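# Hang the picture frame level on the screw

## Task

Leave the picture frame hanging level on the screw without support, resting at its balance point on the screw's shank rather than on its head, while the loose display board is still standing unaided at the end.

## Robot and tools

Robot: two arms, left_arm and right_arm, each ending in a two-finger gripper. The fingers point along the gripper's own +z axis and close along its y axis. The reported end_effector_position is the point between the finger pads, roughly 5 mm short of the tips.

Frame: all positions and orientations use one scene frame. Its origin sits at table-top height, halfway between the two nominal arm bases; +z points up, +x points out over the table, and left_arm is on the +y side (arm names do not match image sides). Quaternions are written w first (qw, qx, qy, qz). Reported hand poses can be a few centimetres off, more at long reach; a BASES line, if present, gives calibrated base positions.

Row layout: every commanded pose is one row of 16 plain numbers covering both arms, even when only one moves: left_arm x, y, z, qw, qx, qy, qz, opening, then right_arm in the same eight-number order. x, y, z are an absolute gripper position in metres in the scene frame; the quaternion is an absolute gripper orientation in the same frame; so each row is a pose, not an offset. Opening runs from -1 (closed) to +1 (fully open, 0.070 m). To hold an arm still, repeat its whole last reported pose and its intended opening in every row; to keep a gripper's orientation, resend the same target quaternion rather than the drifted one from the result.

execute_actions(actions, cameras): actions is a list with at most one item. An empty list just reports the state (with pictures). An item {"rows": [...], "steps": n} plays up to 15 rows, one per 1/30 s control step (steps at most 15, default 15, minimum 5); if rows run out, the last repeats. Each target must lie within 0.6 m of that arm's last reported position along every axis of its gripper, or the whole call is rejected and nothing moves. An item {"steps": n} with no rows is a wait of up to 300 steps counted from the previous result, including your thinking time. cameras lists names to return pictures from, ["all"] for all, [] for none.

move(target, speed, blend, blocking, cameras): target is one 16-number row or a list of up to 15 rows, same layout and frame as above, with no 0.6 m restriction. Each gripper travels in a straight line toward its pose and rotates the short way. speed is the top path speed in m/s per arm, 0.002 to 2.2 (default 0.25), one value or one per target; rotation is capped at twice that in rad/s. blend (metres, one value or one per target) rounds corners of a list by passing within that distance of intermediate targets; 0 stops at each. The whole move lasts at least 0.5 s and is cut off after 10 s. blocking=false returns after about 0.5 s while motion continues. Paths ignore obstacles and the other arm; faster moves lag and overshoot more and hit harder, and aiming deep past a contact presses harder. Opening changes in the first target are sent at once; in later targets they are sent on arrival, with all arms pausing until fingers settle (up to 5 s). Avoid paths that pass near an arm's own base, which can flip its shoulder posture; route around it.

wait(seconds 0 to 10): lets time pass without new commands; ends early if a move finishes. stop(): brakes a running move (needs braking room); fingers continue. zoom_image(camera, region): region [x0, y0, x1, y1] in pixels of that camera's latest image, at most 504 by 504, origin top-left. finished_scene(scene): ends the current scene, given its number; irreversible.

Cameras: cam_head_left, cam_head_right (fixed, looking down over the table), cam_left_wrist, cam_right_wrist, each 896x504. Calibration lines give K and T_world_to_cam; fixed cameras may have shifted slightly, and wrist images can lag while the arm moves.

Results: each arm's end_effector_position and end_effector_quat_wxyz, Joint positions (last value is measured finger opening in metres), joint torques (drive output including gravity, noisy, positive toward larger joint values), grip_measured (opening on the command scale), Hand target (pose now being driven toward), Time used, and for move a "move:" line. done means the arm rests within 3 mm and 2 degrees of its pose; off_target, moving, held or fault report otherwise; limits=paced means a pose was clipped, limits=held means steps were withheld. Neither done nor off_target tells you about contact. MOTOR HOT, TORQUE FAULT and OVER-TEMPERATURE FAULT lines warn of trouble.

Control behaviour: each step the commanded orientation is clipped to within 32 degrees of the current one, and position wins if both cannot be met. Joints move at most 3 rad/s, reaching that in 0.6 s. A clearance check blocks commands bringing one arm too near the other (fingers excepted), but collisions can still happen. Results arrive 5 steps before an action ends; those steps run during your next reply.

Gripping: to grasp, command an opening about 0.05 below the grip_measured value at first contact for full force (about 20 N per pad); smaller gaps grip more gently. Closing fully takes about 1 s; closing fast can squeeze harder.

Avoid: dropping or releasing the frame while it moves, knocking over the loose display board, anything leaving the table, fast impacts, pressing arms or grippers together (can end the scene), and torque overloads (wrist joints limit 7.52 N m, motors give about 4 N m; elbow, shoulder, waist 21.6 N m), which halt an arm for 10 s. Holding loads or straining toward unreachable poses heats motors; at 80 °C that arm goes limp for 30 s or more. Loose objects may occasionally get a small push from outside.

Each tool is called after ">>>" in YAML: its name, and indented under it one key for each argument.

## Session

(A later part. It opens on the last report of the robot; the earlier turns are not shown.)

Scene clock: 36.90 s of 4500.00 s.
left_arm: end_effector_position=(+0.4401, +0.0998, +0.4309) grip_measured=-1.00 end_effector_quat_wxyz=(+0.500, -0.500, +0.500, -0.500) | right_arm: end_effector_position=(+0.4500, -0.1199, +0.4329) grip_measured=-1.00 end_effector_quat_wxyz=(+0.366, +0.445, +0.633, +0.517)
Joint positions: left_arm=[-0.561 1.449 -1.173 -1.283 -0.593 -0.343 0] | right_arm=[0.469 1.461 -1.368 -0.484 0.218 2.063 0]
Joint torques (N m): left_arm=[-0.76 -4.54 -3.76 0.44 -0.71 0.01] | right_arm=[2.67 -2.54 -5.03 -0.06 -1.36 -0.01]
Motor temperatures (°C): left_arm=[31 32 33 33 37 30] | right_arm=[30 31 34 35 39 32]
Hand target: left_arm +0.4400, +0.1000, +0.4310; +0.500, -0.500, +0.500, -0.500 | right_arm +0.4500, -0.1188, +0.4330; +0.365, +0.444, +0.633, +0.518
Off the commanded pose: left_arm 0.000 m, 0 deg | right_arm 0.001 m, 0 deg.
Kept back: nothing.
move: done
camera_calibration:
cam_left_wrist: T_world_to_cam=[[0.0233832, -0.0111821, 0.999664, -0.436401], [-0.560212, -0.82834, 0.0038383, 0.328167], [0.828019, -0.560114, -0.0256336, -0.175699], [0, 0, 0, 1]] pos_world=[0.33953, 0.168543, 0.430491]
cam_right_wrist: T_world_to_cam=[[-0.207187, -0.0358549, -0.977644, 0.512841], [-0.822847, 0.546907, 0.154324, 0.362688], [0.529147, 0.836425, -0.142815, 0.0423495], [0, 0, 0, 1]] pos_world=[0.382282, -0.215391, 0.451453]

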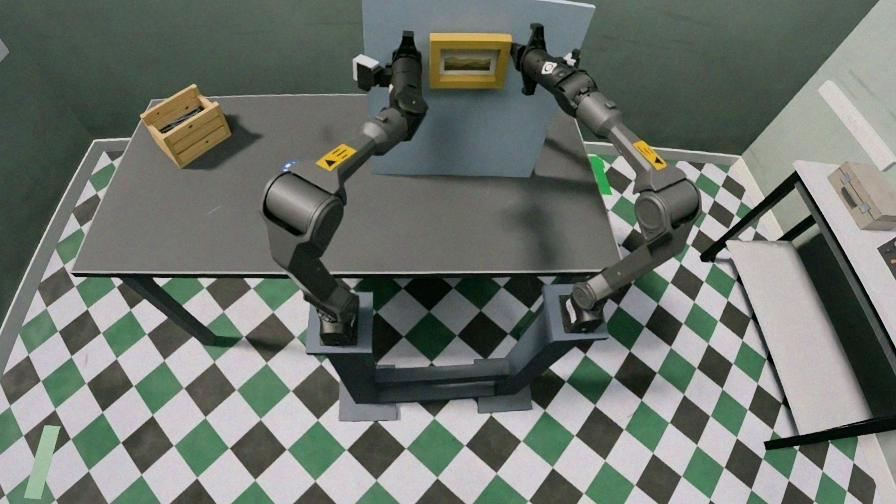

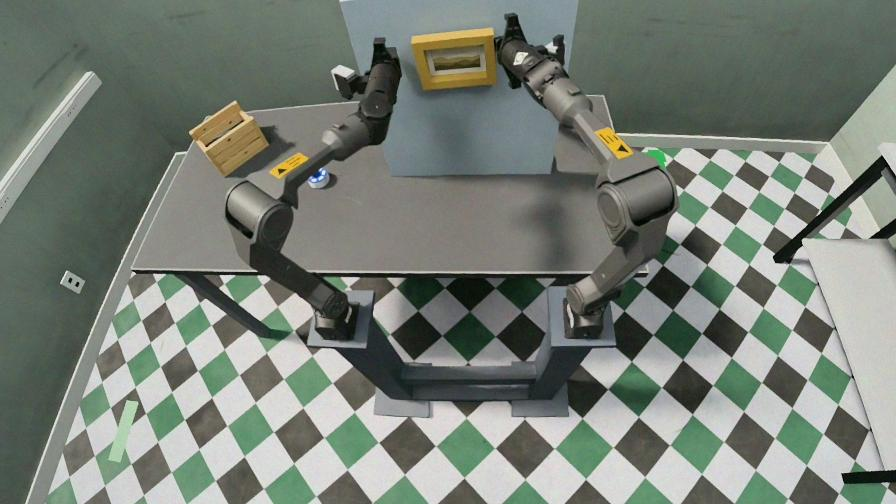

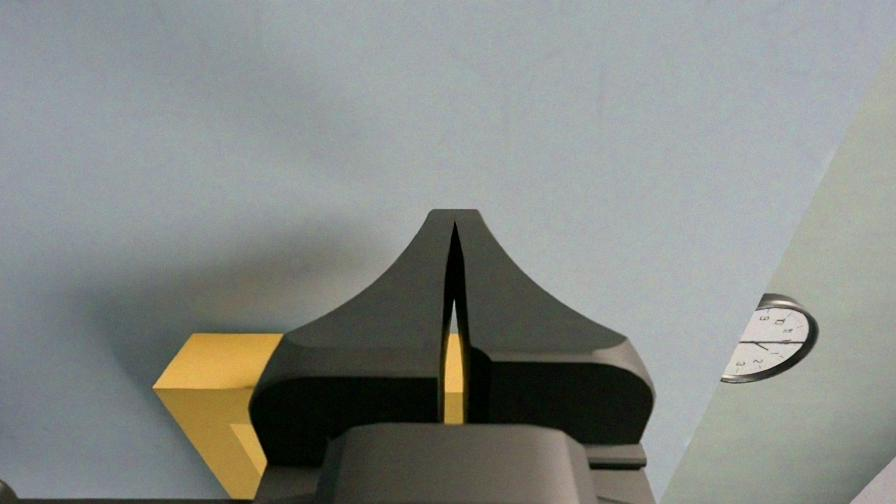

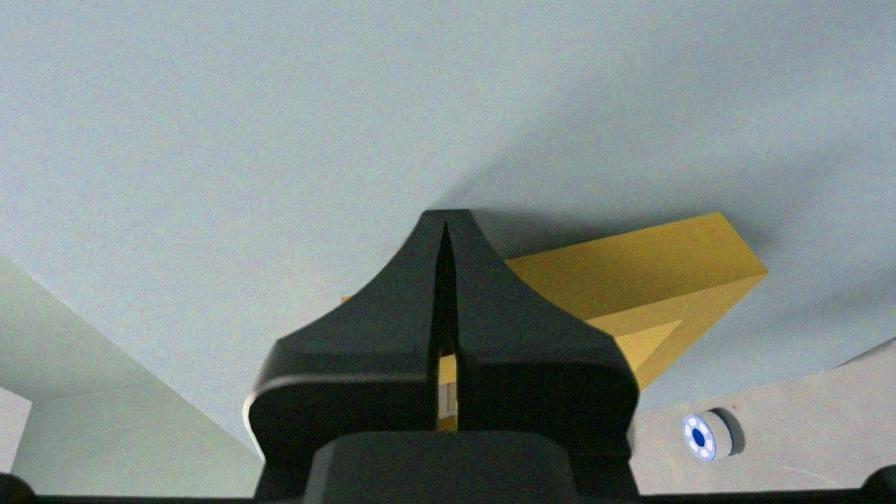

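>>> move:
  target:
    - [0.440,0.10,0.431,0.5,-0.5,0.5,-0.5,-1,0.45,-0.130,0.433,0.365,0.444,0.633,0.518,-1]
  speed: [0.04]

>>> zoom_image:
  camera: "cam_head_left"
  region: [390, 10, 570, 110]

>>> zoom_image:
  camera: "cam_head_right"
  region: [350, 10, 530, 110]

Scene clock: 38.40 s of 4500.00 s.
left_arm: end_effector_position=(+0.4401, +0.0998, +0.4309) grip_measured=-1.00 end_effector_quat_wxyz=(+0.500, -0.500, +0.500, -0.500) | right_arm: end_effector_position=(+0.4502, -0.1298, +0.4326) grip_measured=-1.00 end_effector_quat_wxyz=(+0.365, +0.444, +0.633, +0.518)
Joint positions: left_arm=[-0.561 1.449 -1.173 -1.283 -0.593 -0.343 0] | right_arm=[0.431 1.447 -1.352 -0.31 0.199 1.885 0]
Joint torques (N m): left_arm=[-0.66 -4.44 -3.87 0.39 -0.68 0.06] | right_arm=[-1.1 -5.54 -4.08 -0.32 -0.79 -0.06]
Motor temperatures (°C): left_arm=[31 32 33 33 36 30] | right_arm=[30 31 34 35 39 32]
Hand target: left_arm +0.4400, +0.1000, +0.4310; +0.500, -0.500, +0.500, -0.500 | right_arm +0.4500, -0.1300, +0.4330; +0.365, +0.444, +0.633, +0.518
Off the commanded pose: left_arm 0.000 m, 0 deg | right_arm 0.000 m, 0 deg.
Kept back: nothing.
move: done
camera_calibration:
cam_left_wrist: T_world_to_cam=[[0.0233832, -0.0111821, 0.999664, -0.436401], [-0.560212, -0.82834, 0.0038383, 0.328167], [0.828019, -0.560114, -0.0256336, -0.175699], [0, 0, 0, 1]] pos_world=[0.33953, 0.168543, 0.430491]
cam_right_wrist: T_world_to_cam=[[-0.206874, -0.0356087, -0.977719, 0.512159], [-0.824389, 0.544501, 0.1546, 0.368653], [0.526864, 0.838004, -0.141998, 0.0514232], [0, 0, 0, 1]] pos_world=[0.382773, -0.225588, 0.451056]

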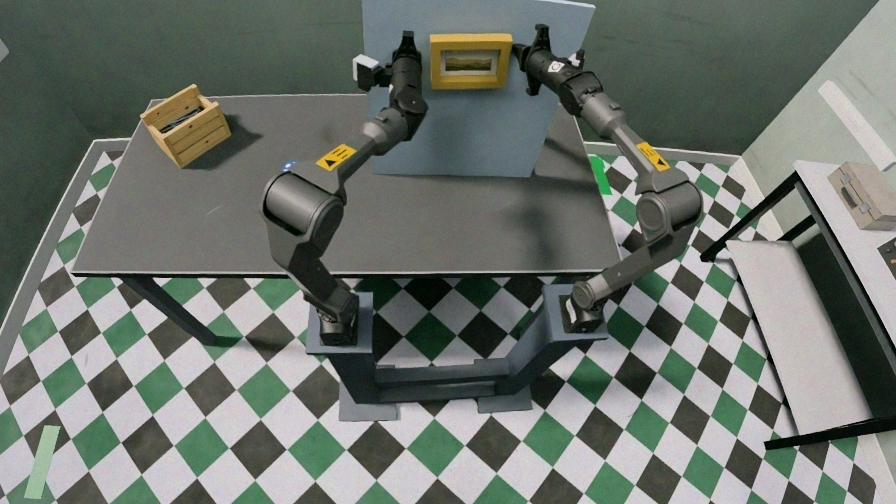

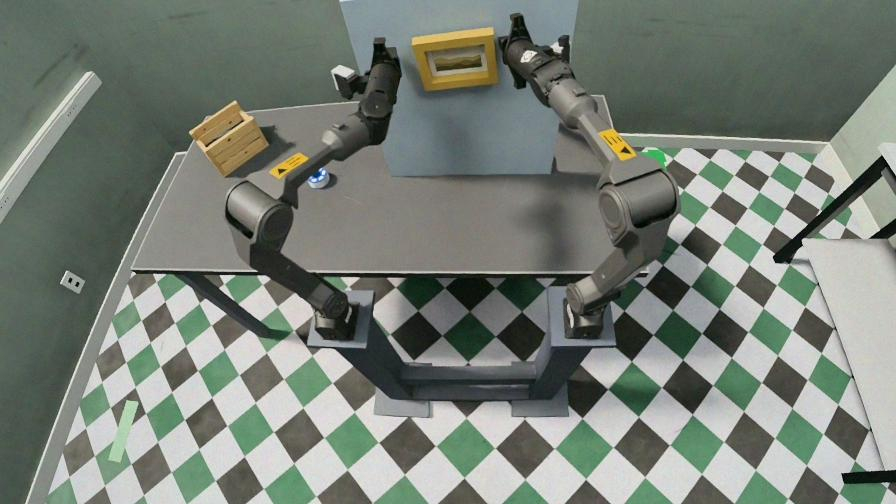

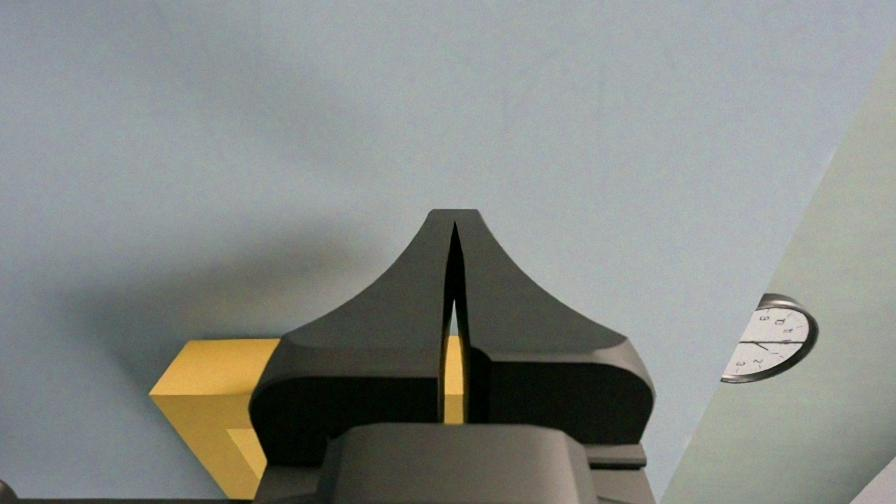

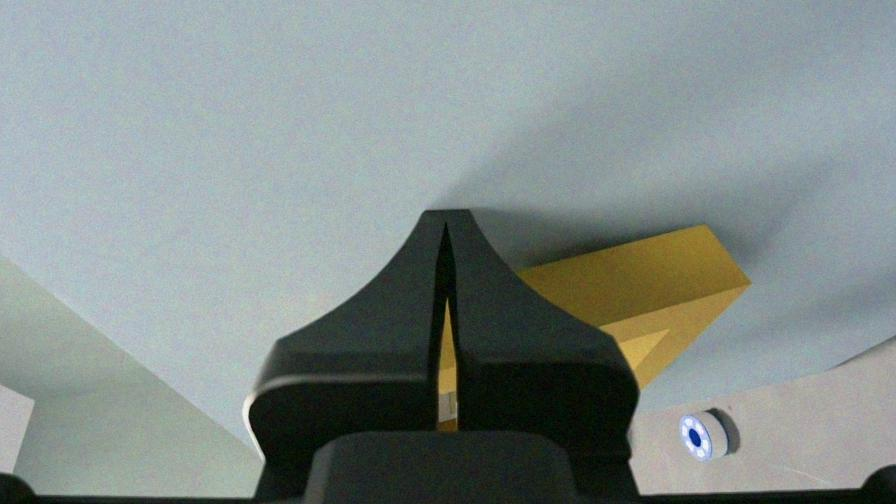

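Scaled by 2.800 from the camera's 896x504 image, which has a finer 1280x720 frame.

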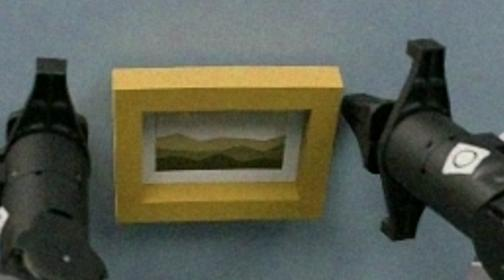

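Scaled by 2.800 from the camera's 896x504 image, which has a finer 1280x720 frame.

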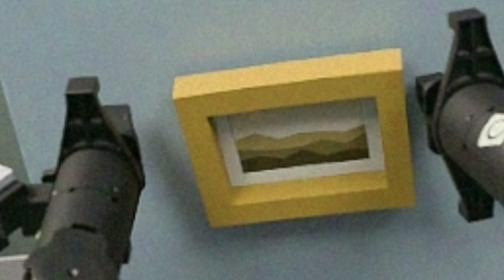

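>>> move:
  target:
    - [0.450,0.085,0.434,0.5,-0.5,0.5,-0.5,-1,0.45,-0.15,0.433,0.365,0.444,0.633,0.518,-1]
    - [0.450,0.0620,0.434,0.5,-0.5,0.5,-0.5,-1,0.45,-0.155,0.433,0.365,0.444,0.633,0.518,-1]
  speed: [0.1,0.03]

>>> zoom_image:
  camera: "cam_head_left"
  region: [390, 10, 570, 110]

>>> zoom_image:
  camera: "cam_head_right"
  region: [350, 10, 530, 110]

Scene clock: 40.77 s of 4500.00 s.
left_arm: end_effector_position=(+0.4499, +0.0609, +0.4337) grip_measured=-1.00 end_effector_quat_wxyz=(+0.499, -0.499, +0.501, -0.501) | right_arm: end_effector_position=(+0.4501, -0.1548, +0.4331) grip_measured=-1.00 end_effector_quat_wxyz=(+0.365, +0.444, +0.633, +0.518)
Joint positions: left_arm=[-0.656 1.553 -1.297 -1.357 -0.675 -0.272 0] | right_arm=[0.337 1.416 -1.321 0.165 0.193 1.4 0]
Joint torques (N m): left_arm=[-2 -4.82 -3.38 0.66 -0.2 0.07] | right_arm=[-0.39 -5.84 -3.87 -0.08 -0.68 -0.16]
Motor temperatures (°C): left_arm=[31 32 33 33 36 30] | right_arm=[30 31 34 35 39 32]
Hand target: left_arm +0.4500, +0.0620, +0.4340; +0.500, -0.500, +0.500, -0.500 | right_arm +0.4500, -0.1550, +0.4330; +0.365, +0.444, +0.633, +0.518
Off the commanded pose: left_arm 0.001 m, 0 deg | right_arm 0.000 m, 0 deg.
Kept back: nothing.
move: done
camera_calibration:
cam_left_wrist: T_world_to_cam=[[0.0241226, -0.0111958, 0.999646, -0.440216], [-0.563004, -0.826443, 0.00432994, 0.302355], [0.826102, -0.562909, -0.0262392, -0.204311], [0, 0, 0, 1]] pos_world=[0.349627, 0.129942, 0.433391]
cam_right_wrist: T_world_to_cam=[[-0.205805, -0.0360222, -0.97793, 0.511221], [-0.824654, 0.544413, 0.153495, 0.3827], [0.526868, 0.838044, -0.141749, 0.0723783], [0, 0, 0, 1]] pos_world=[0.382673, -0.250588, 0.451456]

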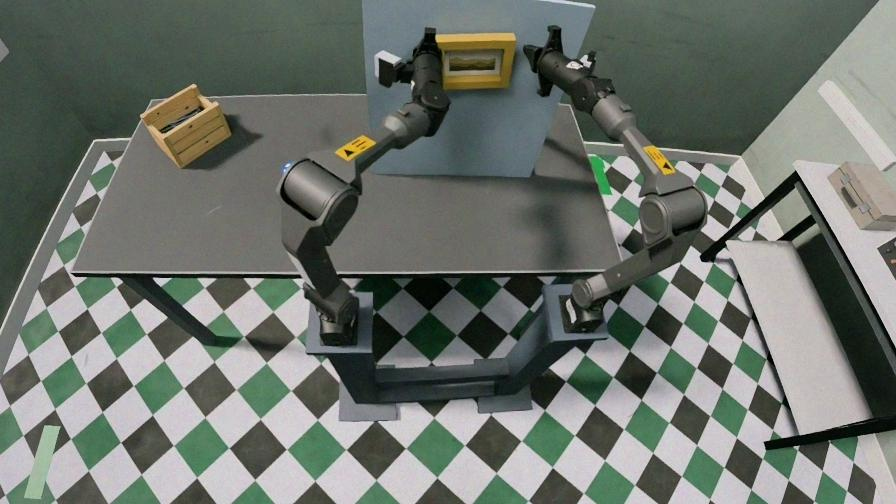

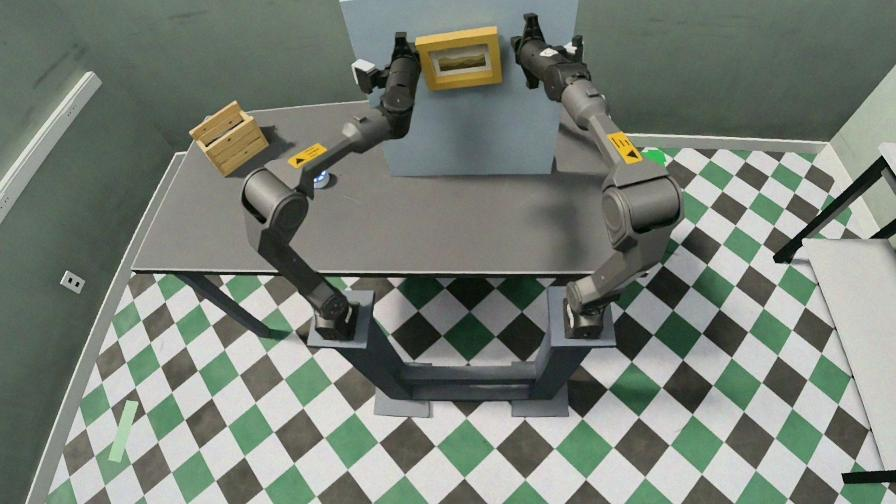

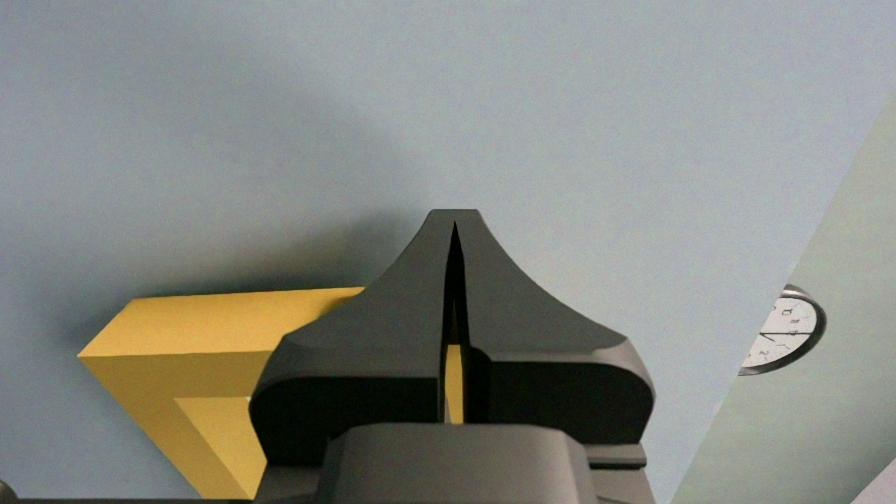

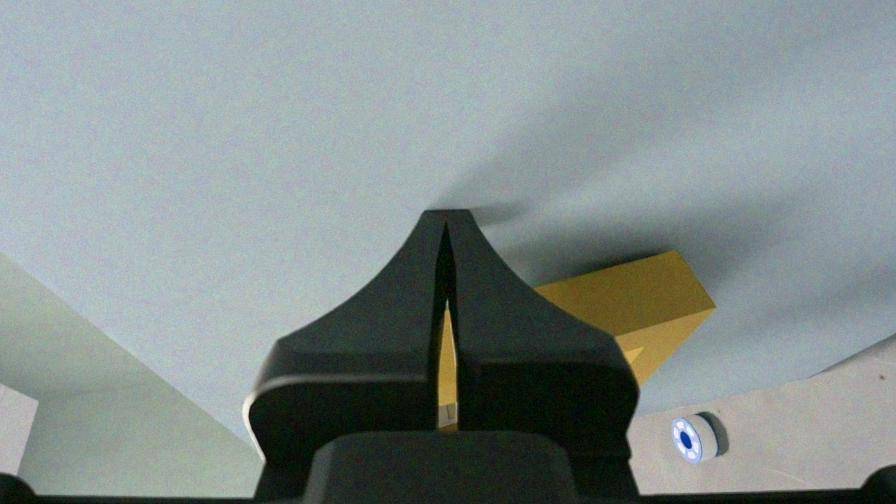

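Scaled by 2.800 from the camera's 896x504 image, which has a finer 1280x720 frame.

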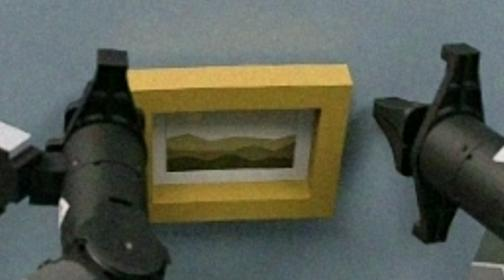

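Scaled by 2.800 from the camera's 896x504 image, which has a finer 1280x720 frame.

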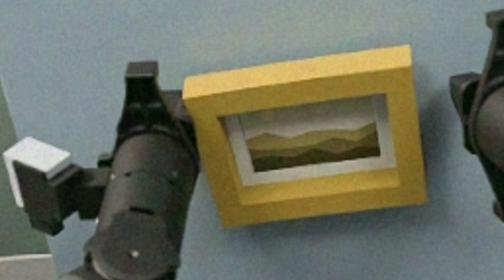

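>>> move:
  target:
    - [0.450,0.072,0.434,0.5,-0.5,0.5,-0.5,-1,0.45,-0.155,0.433,0.365,0.444,0.633,0.518,-1]
  speed: [0.04]

>>> zoom_image:
  camera: "cam_head_left"
  region: [390, 10, 570, 110]

>>> zoom_image:
  camera: "cam_head_right"
  region: [350, 10, 530, 110]

Scene clock: 41.73 s of 4500.00 s.
left_arm: end_effector_position=(+0.4501, +0.0718, +0.4336) grip_measured=-1.00 end_effector_quat_wxyz=(+0.500, -0.500, +0.500, -0.500) | right_arm: end_effector_position=(+0.4501, -0.1548, +0.4331) grip_measured=-1.00 end_effector_quat_wxyz=(+0.365, +0.444, +0.633, +0.518)
Joint positions: left_arm=[-0.626 1.533 -1.273 -1.341 -0.651 -0.286 0] | right_arm=[0.337 1.416 -1.321 0.165 0.193 1.4 0]
Joint torques (N m): left_arm=[-0.05 -6.87 -3.08 0.6 -0.43 -0.1] | right_arm=[-0.29 -5.71 -3.87 -0.04 -0.7 -0.21]
Motor temperatures (°C): left_arm=[31 32 33 33 36 30] | right_arm=[30 31 34 35 39 32]
Hand target: left_arm +0.4500, +0.0720, +0.4340; +0.500, -0.500, +0.500, -0.500 | right_arm +0.4500, -0.1550, +0.4330; +0.365, +0.444, +0.633, +0.518
Off the commanded pose: left_arm 0.000 m, 0 deg | right_arm 0.000 m, 0 deg.
Kept back: nothing.
move: done
camera_calibration:
cam_left_wrist: T_world_to_cam=[[0.0240624, -0.0117819, 0.999641, -0.439892], [-0.560394, -0.828218, 0.00372774, 0.310715], [0.827876, -0.560283, -0.0265314, -0.199211], [0, 0, 0, 1]] pos_world=[0.34963, 0.140543, 0.43329]
cam_right_wrist: T_world_to_cam=[[-0.205805, -0.0360222, -0.97793, 0.511221], [-0.824654, 0.544413, 0.153495, 0.3827], [0.526868, 0.838044, -0.141749, 0.0723783], [0, 0, 0, 1]] pos_world=[0.382673, -0.250588, 0.451456]

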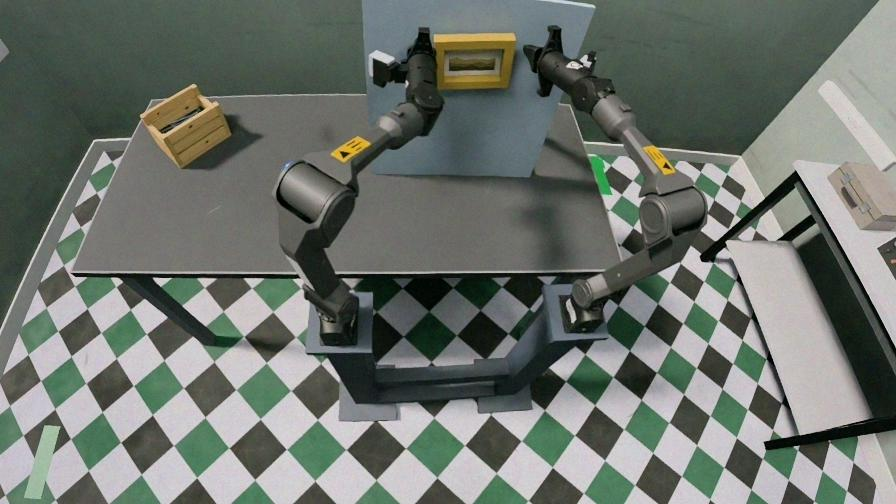

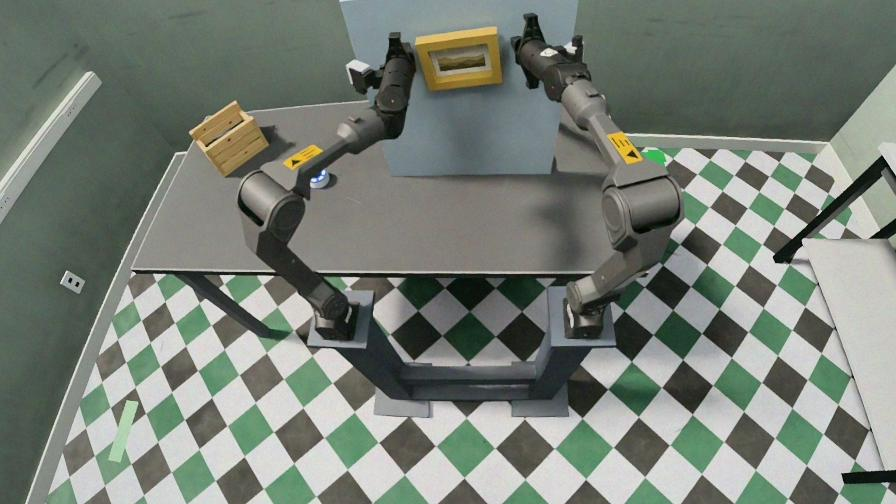

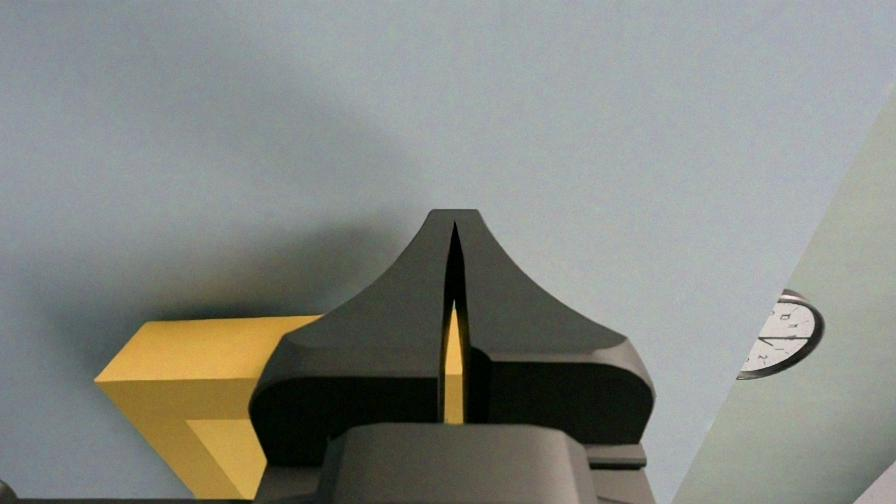

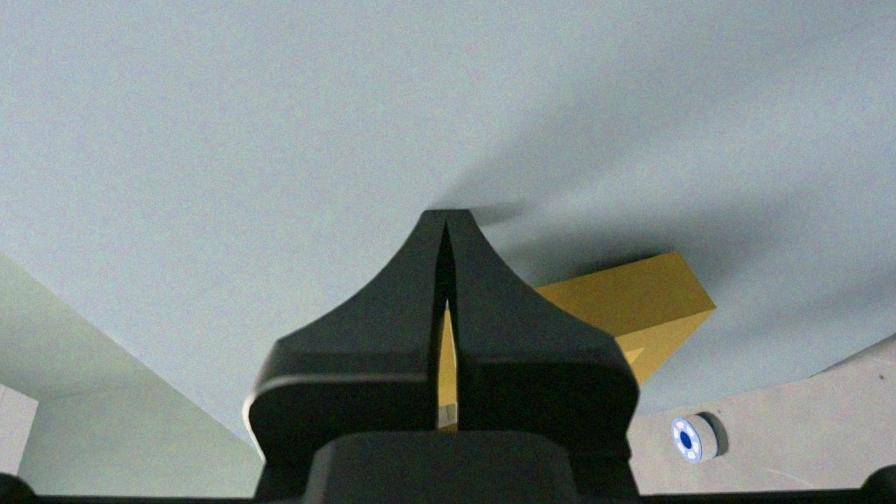

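Scaled by 2.800 from the camera's 896x504 image, which has a finer 1280x720 frame.

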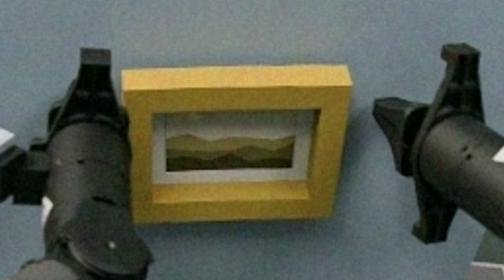

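Scaled by 2.800 from the camera's 896x504 image, which has a finer 1280x720 frame.

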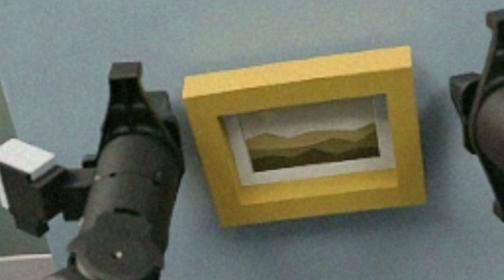

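>>> move:
  target:
    - [0.440,0.10,0.434,0.5,-0.5,0.5,-0.5,-1,0.45,-0.155,0.355,0.365,0.444,0.633,0.518,-1]
    - [0.440,0.10,0.434,0.5,-0.5,0.5,-0.5,-1,0.45,-0.128,0.355,0.365,0.444,0.633,0.518,-1]
  speed: [0.12,0.03]

>>> zoom_image:
  camera: "cam_head_left"
  region: [390, 10, 570, 110]

>>> zoom_image:
  camera: "cam_head_right"
  region: [350, 10, 530, 110]

Scene clock: 45.50 s of 4500.00 s.
left_arm: end_effector_position=(+0.4400, +0.1003, +0.4337) grip_measured=-1.00 end_effector_quat_wxyz=(+0.500, -0.500, +0.500, -0.500) | right_arm: end_effector_position=(+0.4500, -0.1282, +0.3545) grip_measured=-1.00 end_effector_quat_wxyz=(+0.364, +0.442, +0.634, +0.520)
Joint positions: left_arm=[-0.56 1.448 -1.183 -1.3 -0.59 -0.323 0] | right_arm=[0.432 1.47 -1.06 0.422 -0.137 1.162 0]
Joint torques (N m): left_arm=[-0.88 -4.56 -3.85 0.4 -0.67 0.15] | right_arm=[0.89 -4.53 -5.03 -0.34 -0.86 0.04]
Motor temperatures (°C): left_arm=[31 32 33 33 36 30] | right_arm=[30 31 34 35 39 32]
Hand target: left_arm +0.4400, +0.1000, +0.4340; +0.500, -0.500, +0.500, -0.500 | right_arm +0.4500, -0.1281, +0.3549; +0.364, +0.443, +0.633, +0.520
Off the commanded pose: left_arm 0.000 m, 0 deg | right_arm 0.001 m, 0 deg.
Kept back: nothing.
move: done
camera_calibration:
cam_left_wrist: T_world_to_cam=[[0.0238563, -0.0113707, 0.999651, -0.439416], [-0.559748, -0.828653, 0.00393249, 0.328286], [0.828319, -0.559646, -0.0261333, -0.175283], [0, 0, 0, 1]] pos_world=[0.339431, 0.168943, 0.43339]
cam_right_wrist: T_world_to_cam=[[-0.204915, -0.0358102, -0.978124, 0.435065], [-0.827688, 0.539748, 0.153638, 0.380891], [0.522439, 0.841065, -0.140242, 0.0408725], [0, 0, 0, 1]] pos_world=[0.383057, -0.224382, 0.37276]

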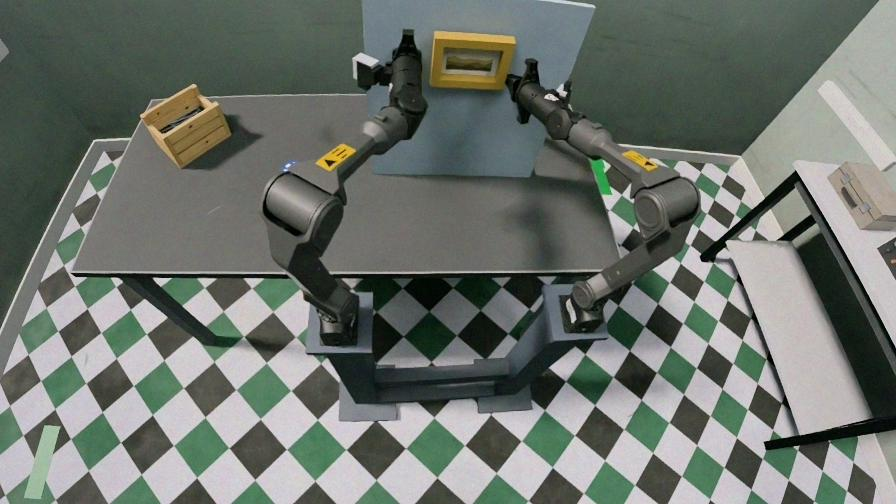

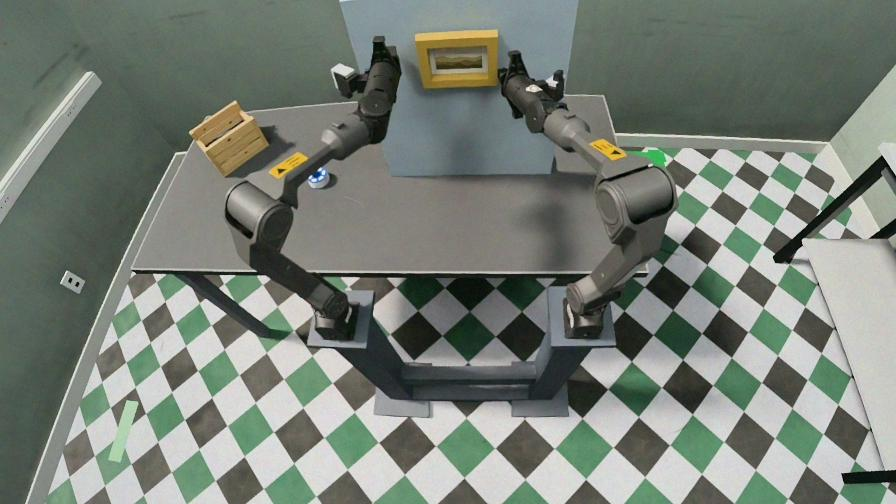

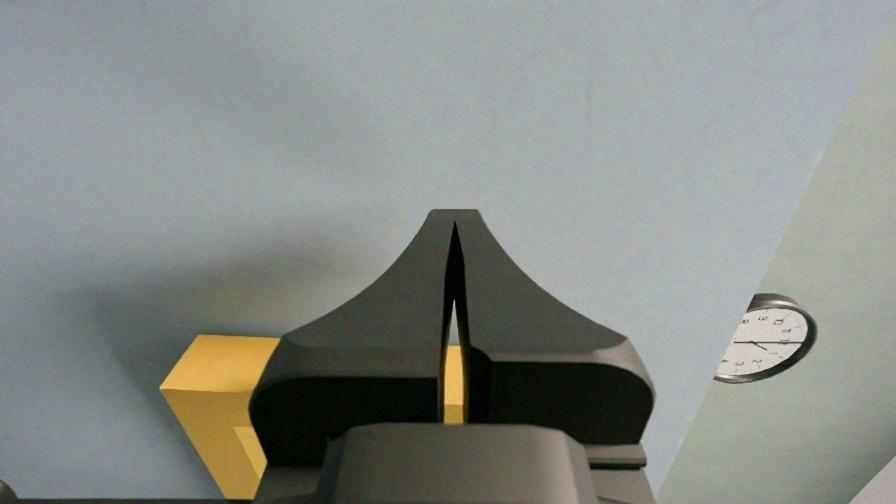

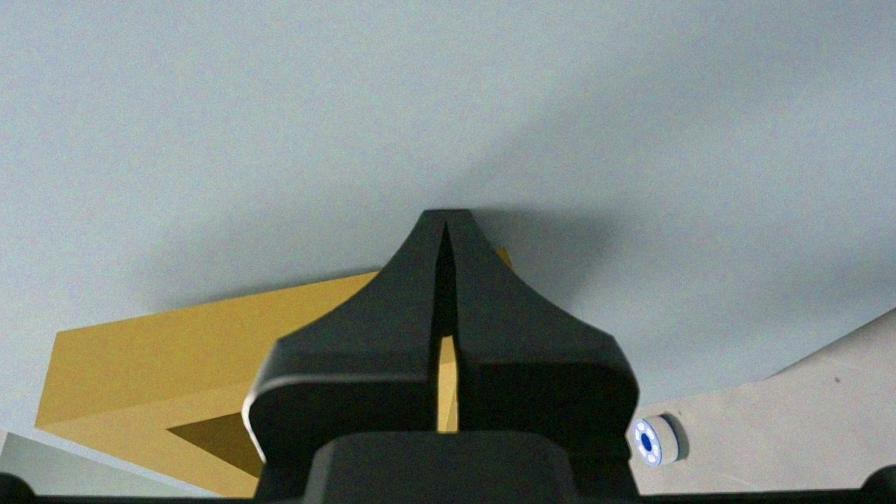

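Scaled by 2.800 from the camera's 896x504 image, which has a finer 1280x720 frame.

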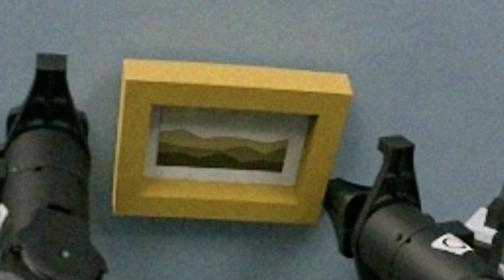

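Scaled by 2.800 from the camera's 896x504 image, which has a finer 1280x720 frame.

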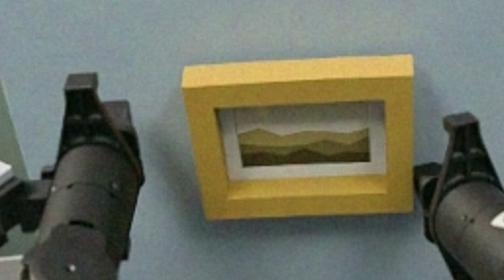

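>>> move:
  target:
    - [0.440,0.10,0.434,0.5,-0.5,0.5,-0.5,-1,0.45,-0.142,0.355,0.364,0.442,0.634,0.520,-1]
  speed: [0.04]

>>> zoom_image:
  camera: "cam_head_left"
  region: [390, 10, 570, 110]

>>> zoom_image:
  camera: "cam_head_right"
  region: [350, 10, 530, 110]

Scene clock: 46.43 s of 4500.00 s.
left_arm: end_effector_position=(+0.4400, +0.1003, +0.4337) grip_measured=-1.00 end_effector_quat_wxyz=(+0.500, -0.500, +0.500, -0.500) | right_arm: end_effector_position=(+0.4500, -0.1418, +0.3548) grip_measured=-1.00 end_effector_quat_wxyz=(+0.365, +0.444, +0.633, +0.518)
Joint positions: left_arm=[-0.56 1.448 -1.183 -1.3 -0.59 -0.323 0] | right_arm=[0.387 1.452 -1.044 0.133 -0.124 1.44 0]
Joint torques (N m): left_arm=[-0.88 -4.59 -3.68 0.39 -0.68 0.09] | right_arm=[-0.39 -5.99 -3.79 -0.06 -0.92 -0.05]
Motor temperatures (°C): left_arm=[31 32 33 33 36 30] | right_arm=[30 31 34 35 39 32]
Hand target: left_arm +0.4400, +0.1000, +0.4340; +0.500, -0.500, +0.500, -0.500 | right_arm +0.4500, -0.1419, +0.3550; +0.365, +0.443, +0.633, +0.519
Off the commanded pose: left_arm 0.000 m, 0 deg | right_arm 0.000 m, 0 deg.
Kept back: nothing.
move: done
camera_calibration:
cam_left_wrist: T_world_to_cam=[[0.0238563, -0.0113707, 0.999651, -0.439416], [-0.559748, -0.828653, 0.00393249, 0.328286], [0.828319, -0.559646, -0.0261333, -0.175283], [0, 0, 0, 1]] pos_world=[0.339431, 0.168943, 0.43339]
cam_right_wrist: T_world_to_cam=[[-0.206169, -0.0354847, -0.977873, 0.435365], [-0.824841, 0.54394, 0.154166, 0.387348], [0.526433, 0.838374, -0.141413, 0.0505048], [0, 0, 0, 1]] pos_world=[0.382672, -0.237587, 0.373157]

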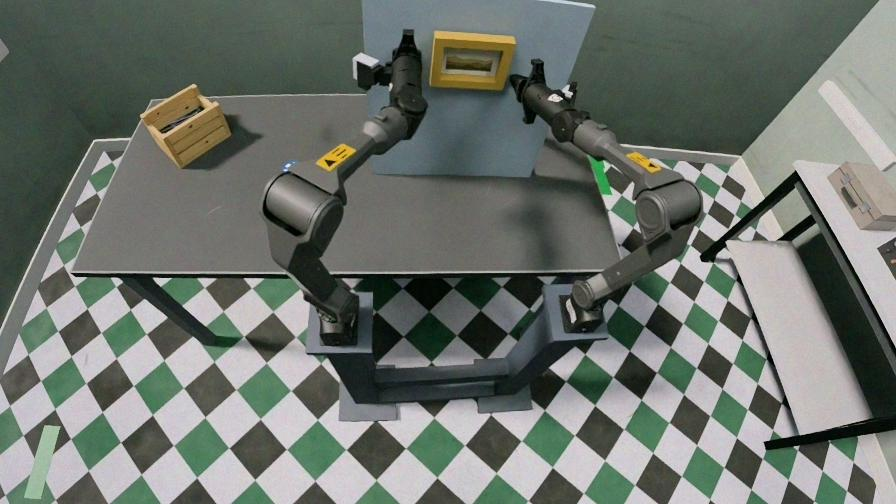

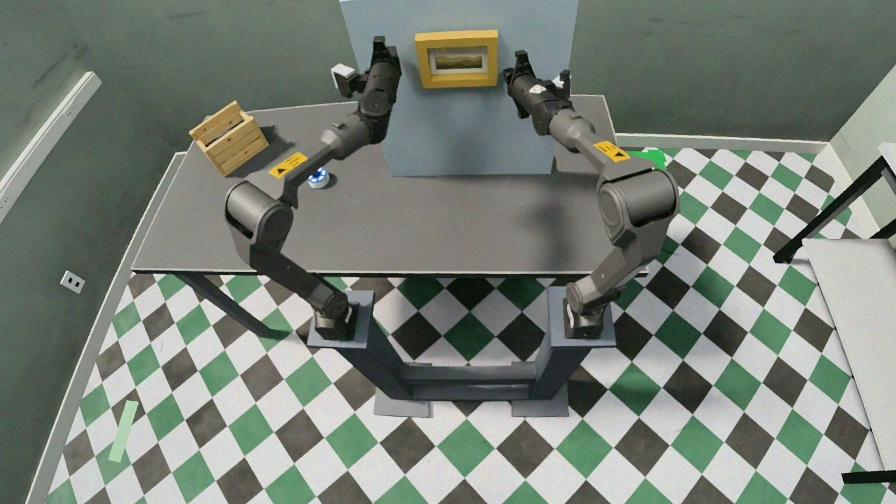

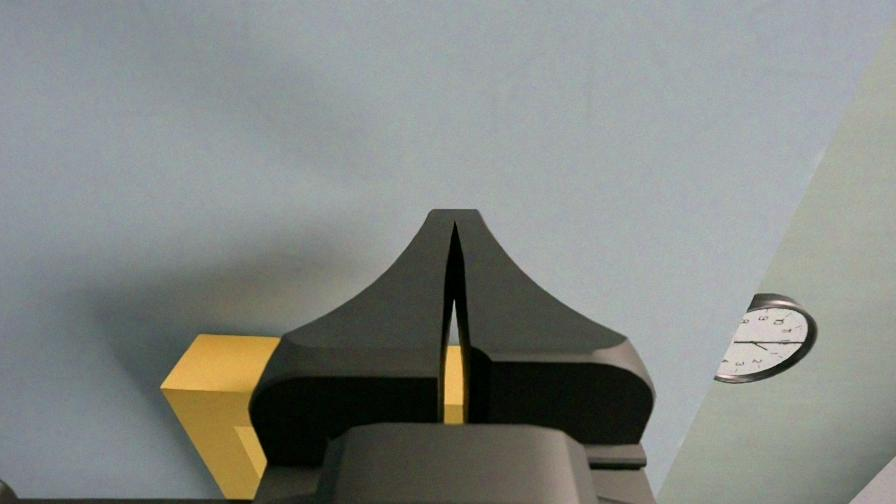

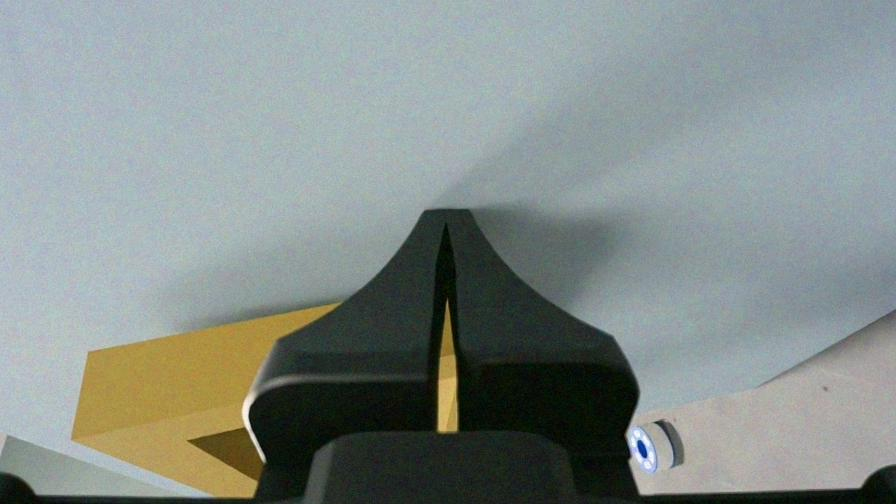

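Scaled by 2.800 from the camera's 896x504 image, which has a finer 1280x720 frame.

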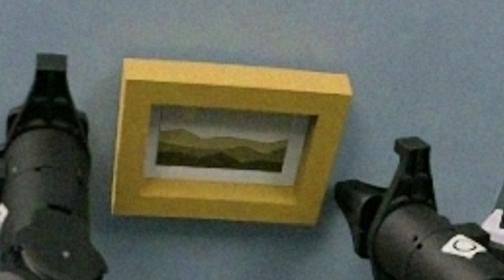

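Scaled by 2.800 from the camera's 896x504 image, which has a finer 1280x720 frame.

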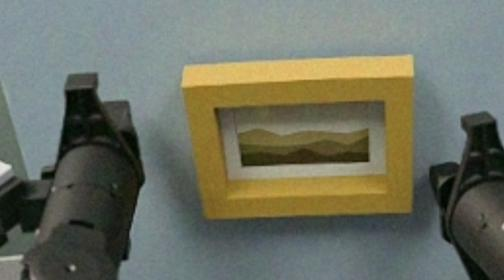

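>>> finished_scene:
  scene: 1

The scene is finished: the task was done.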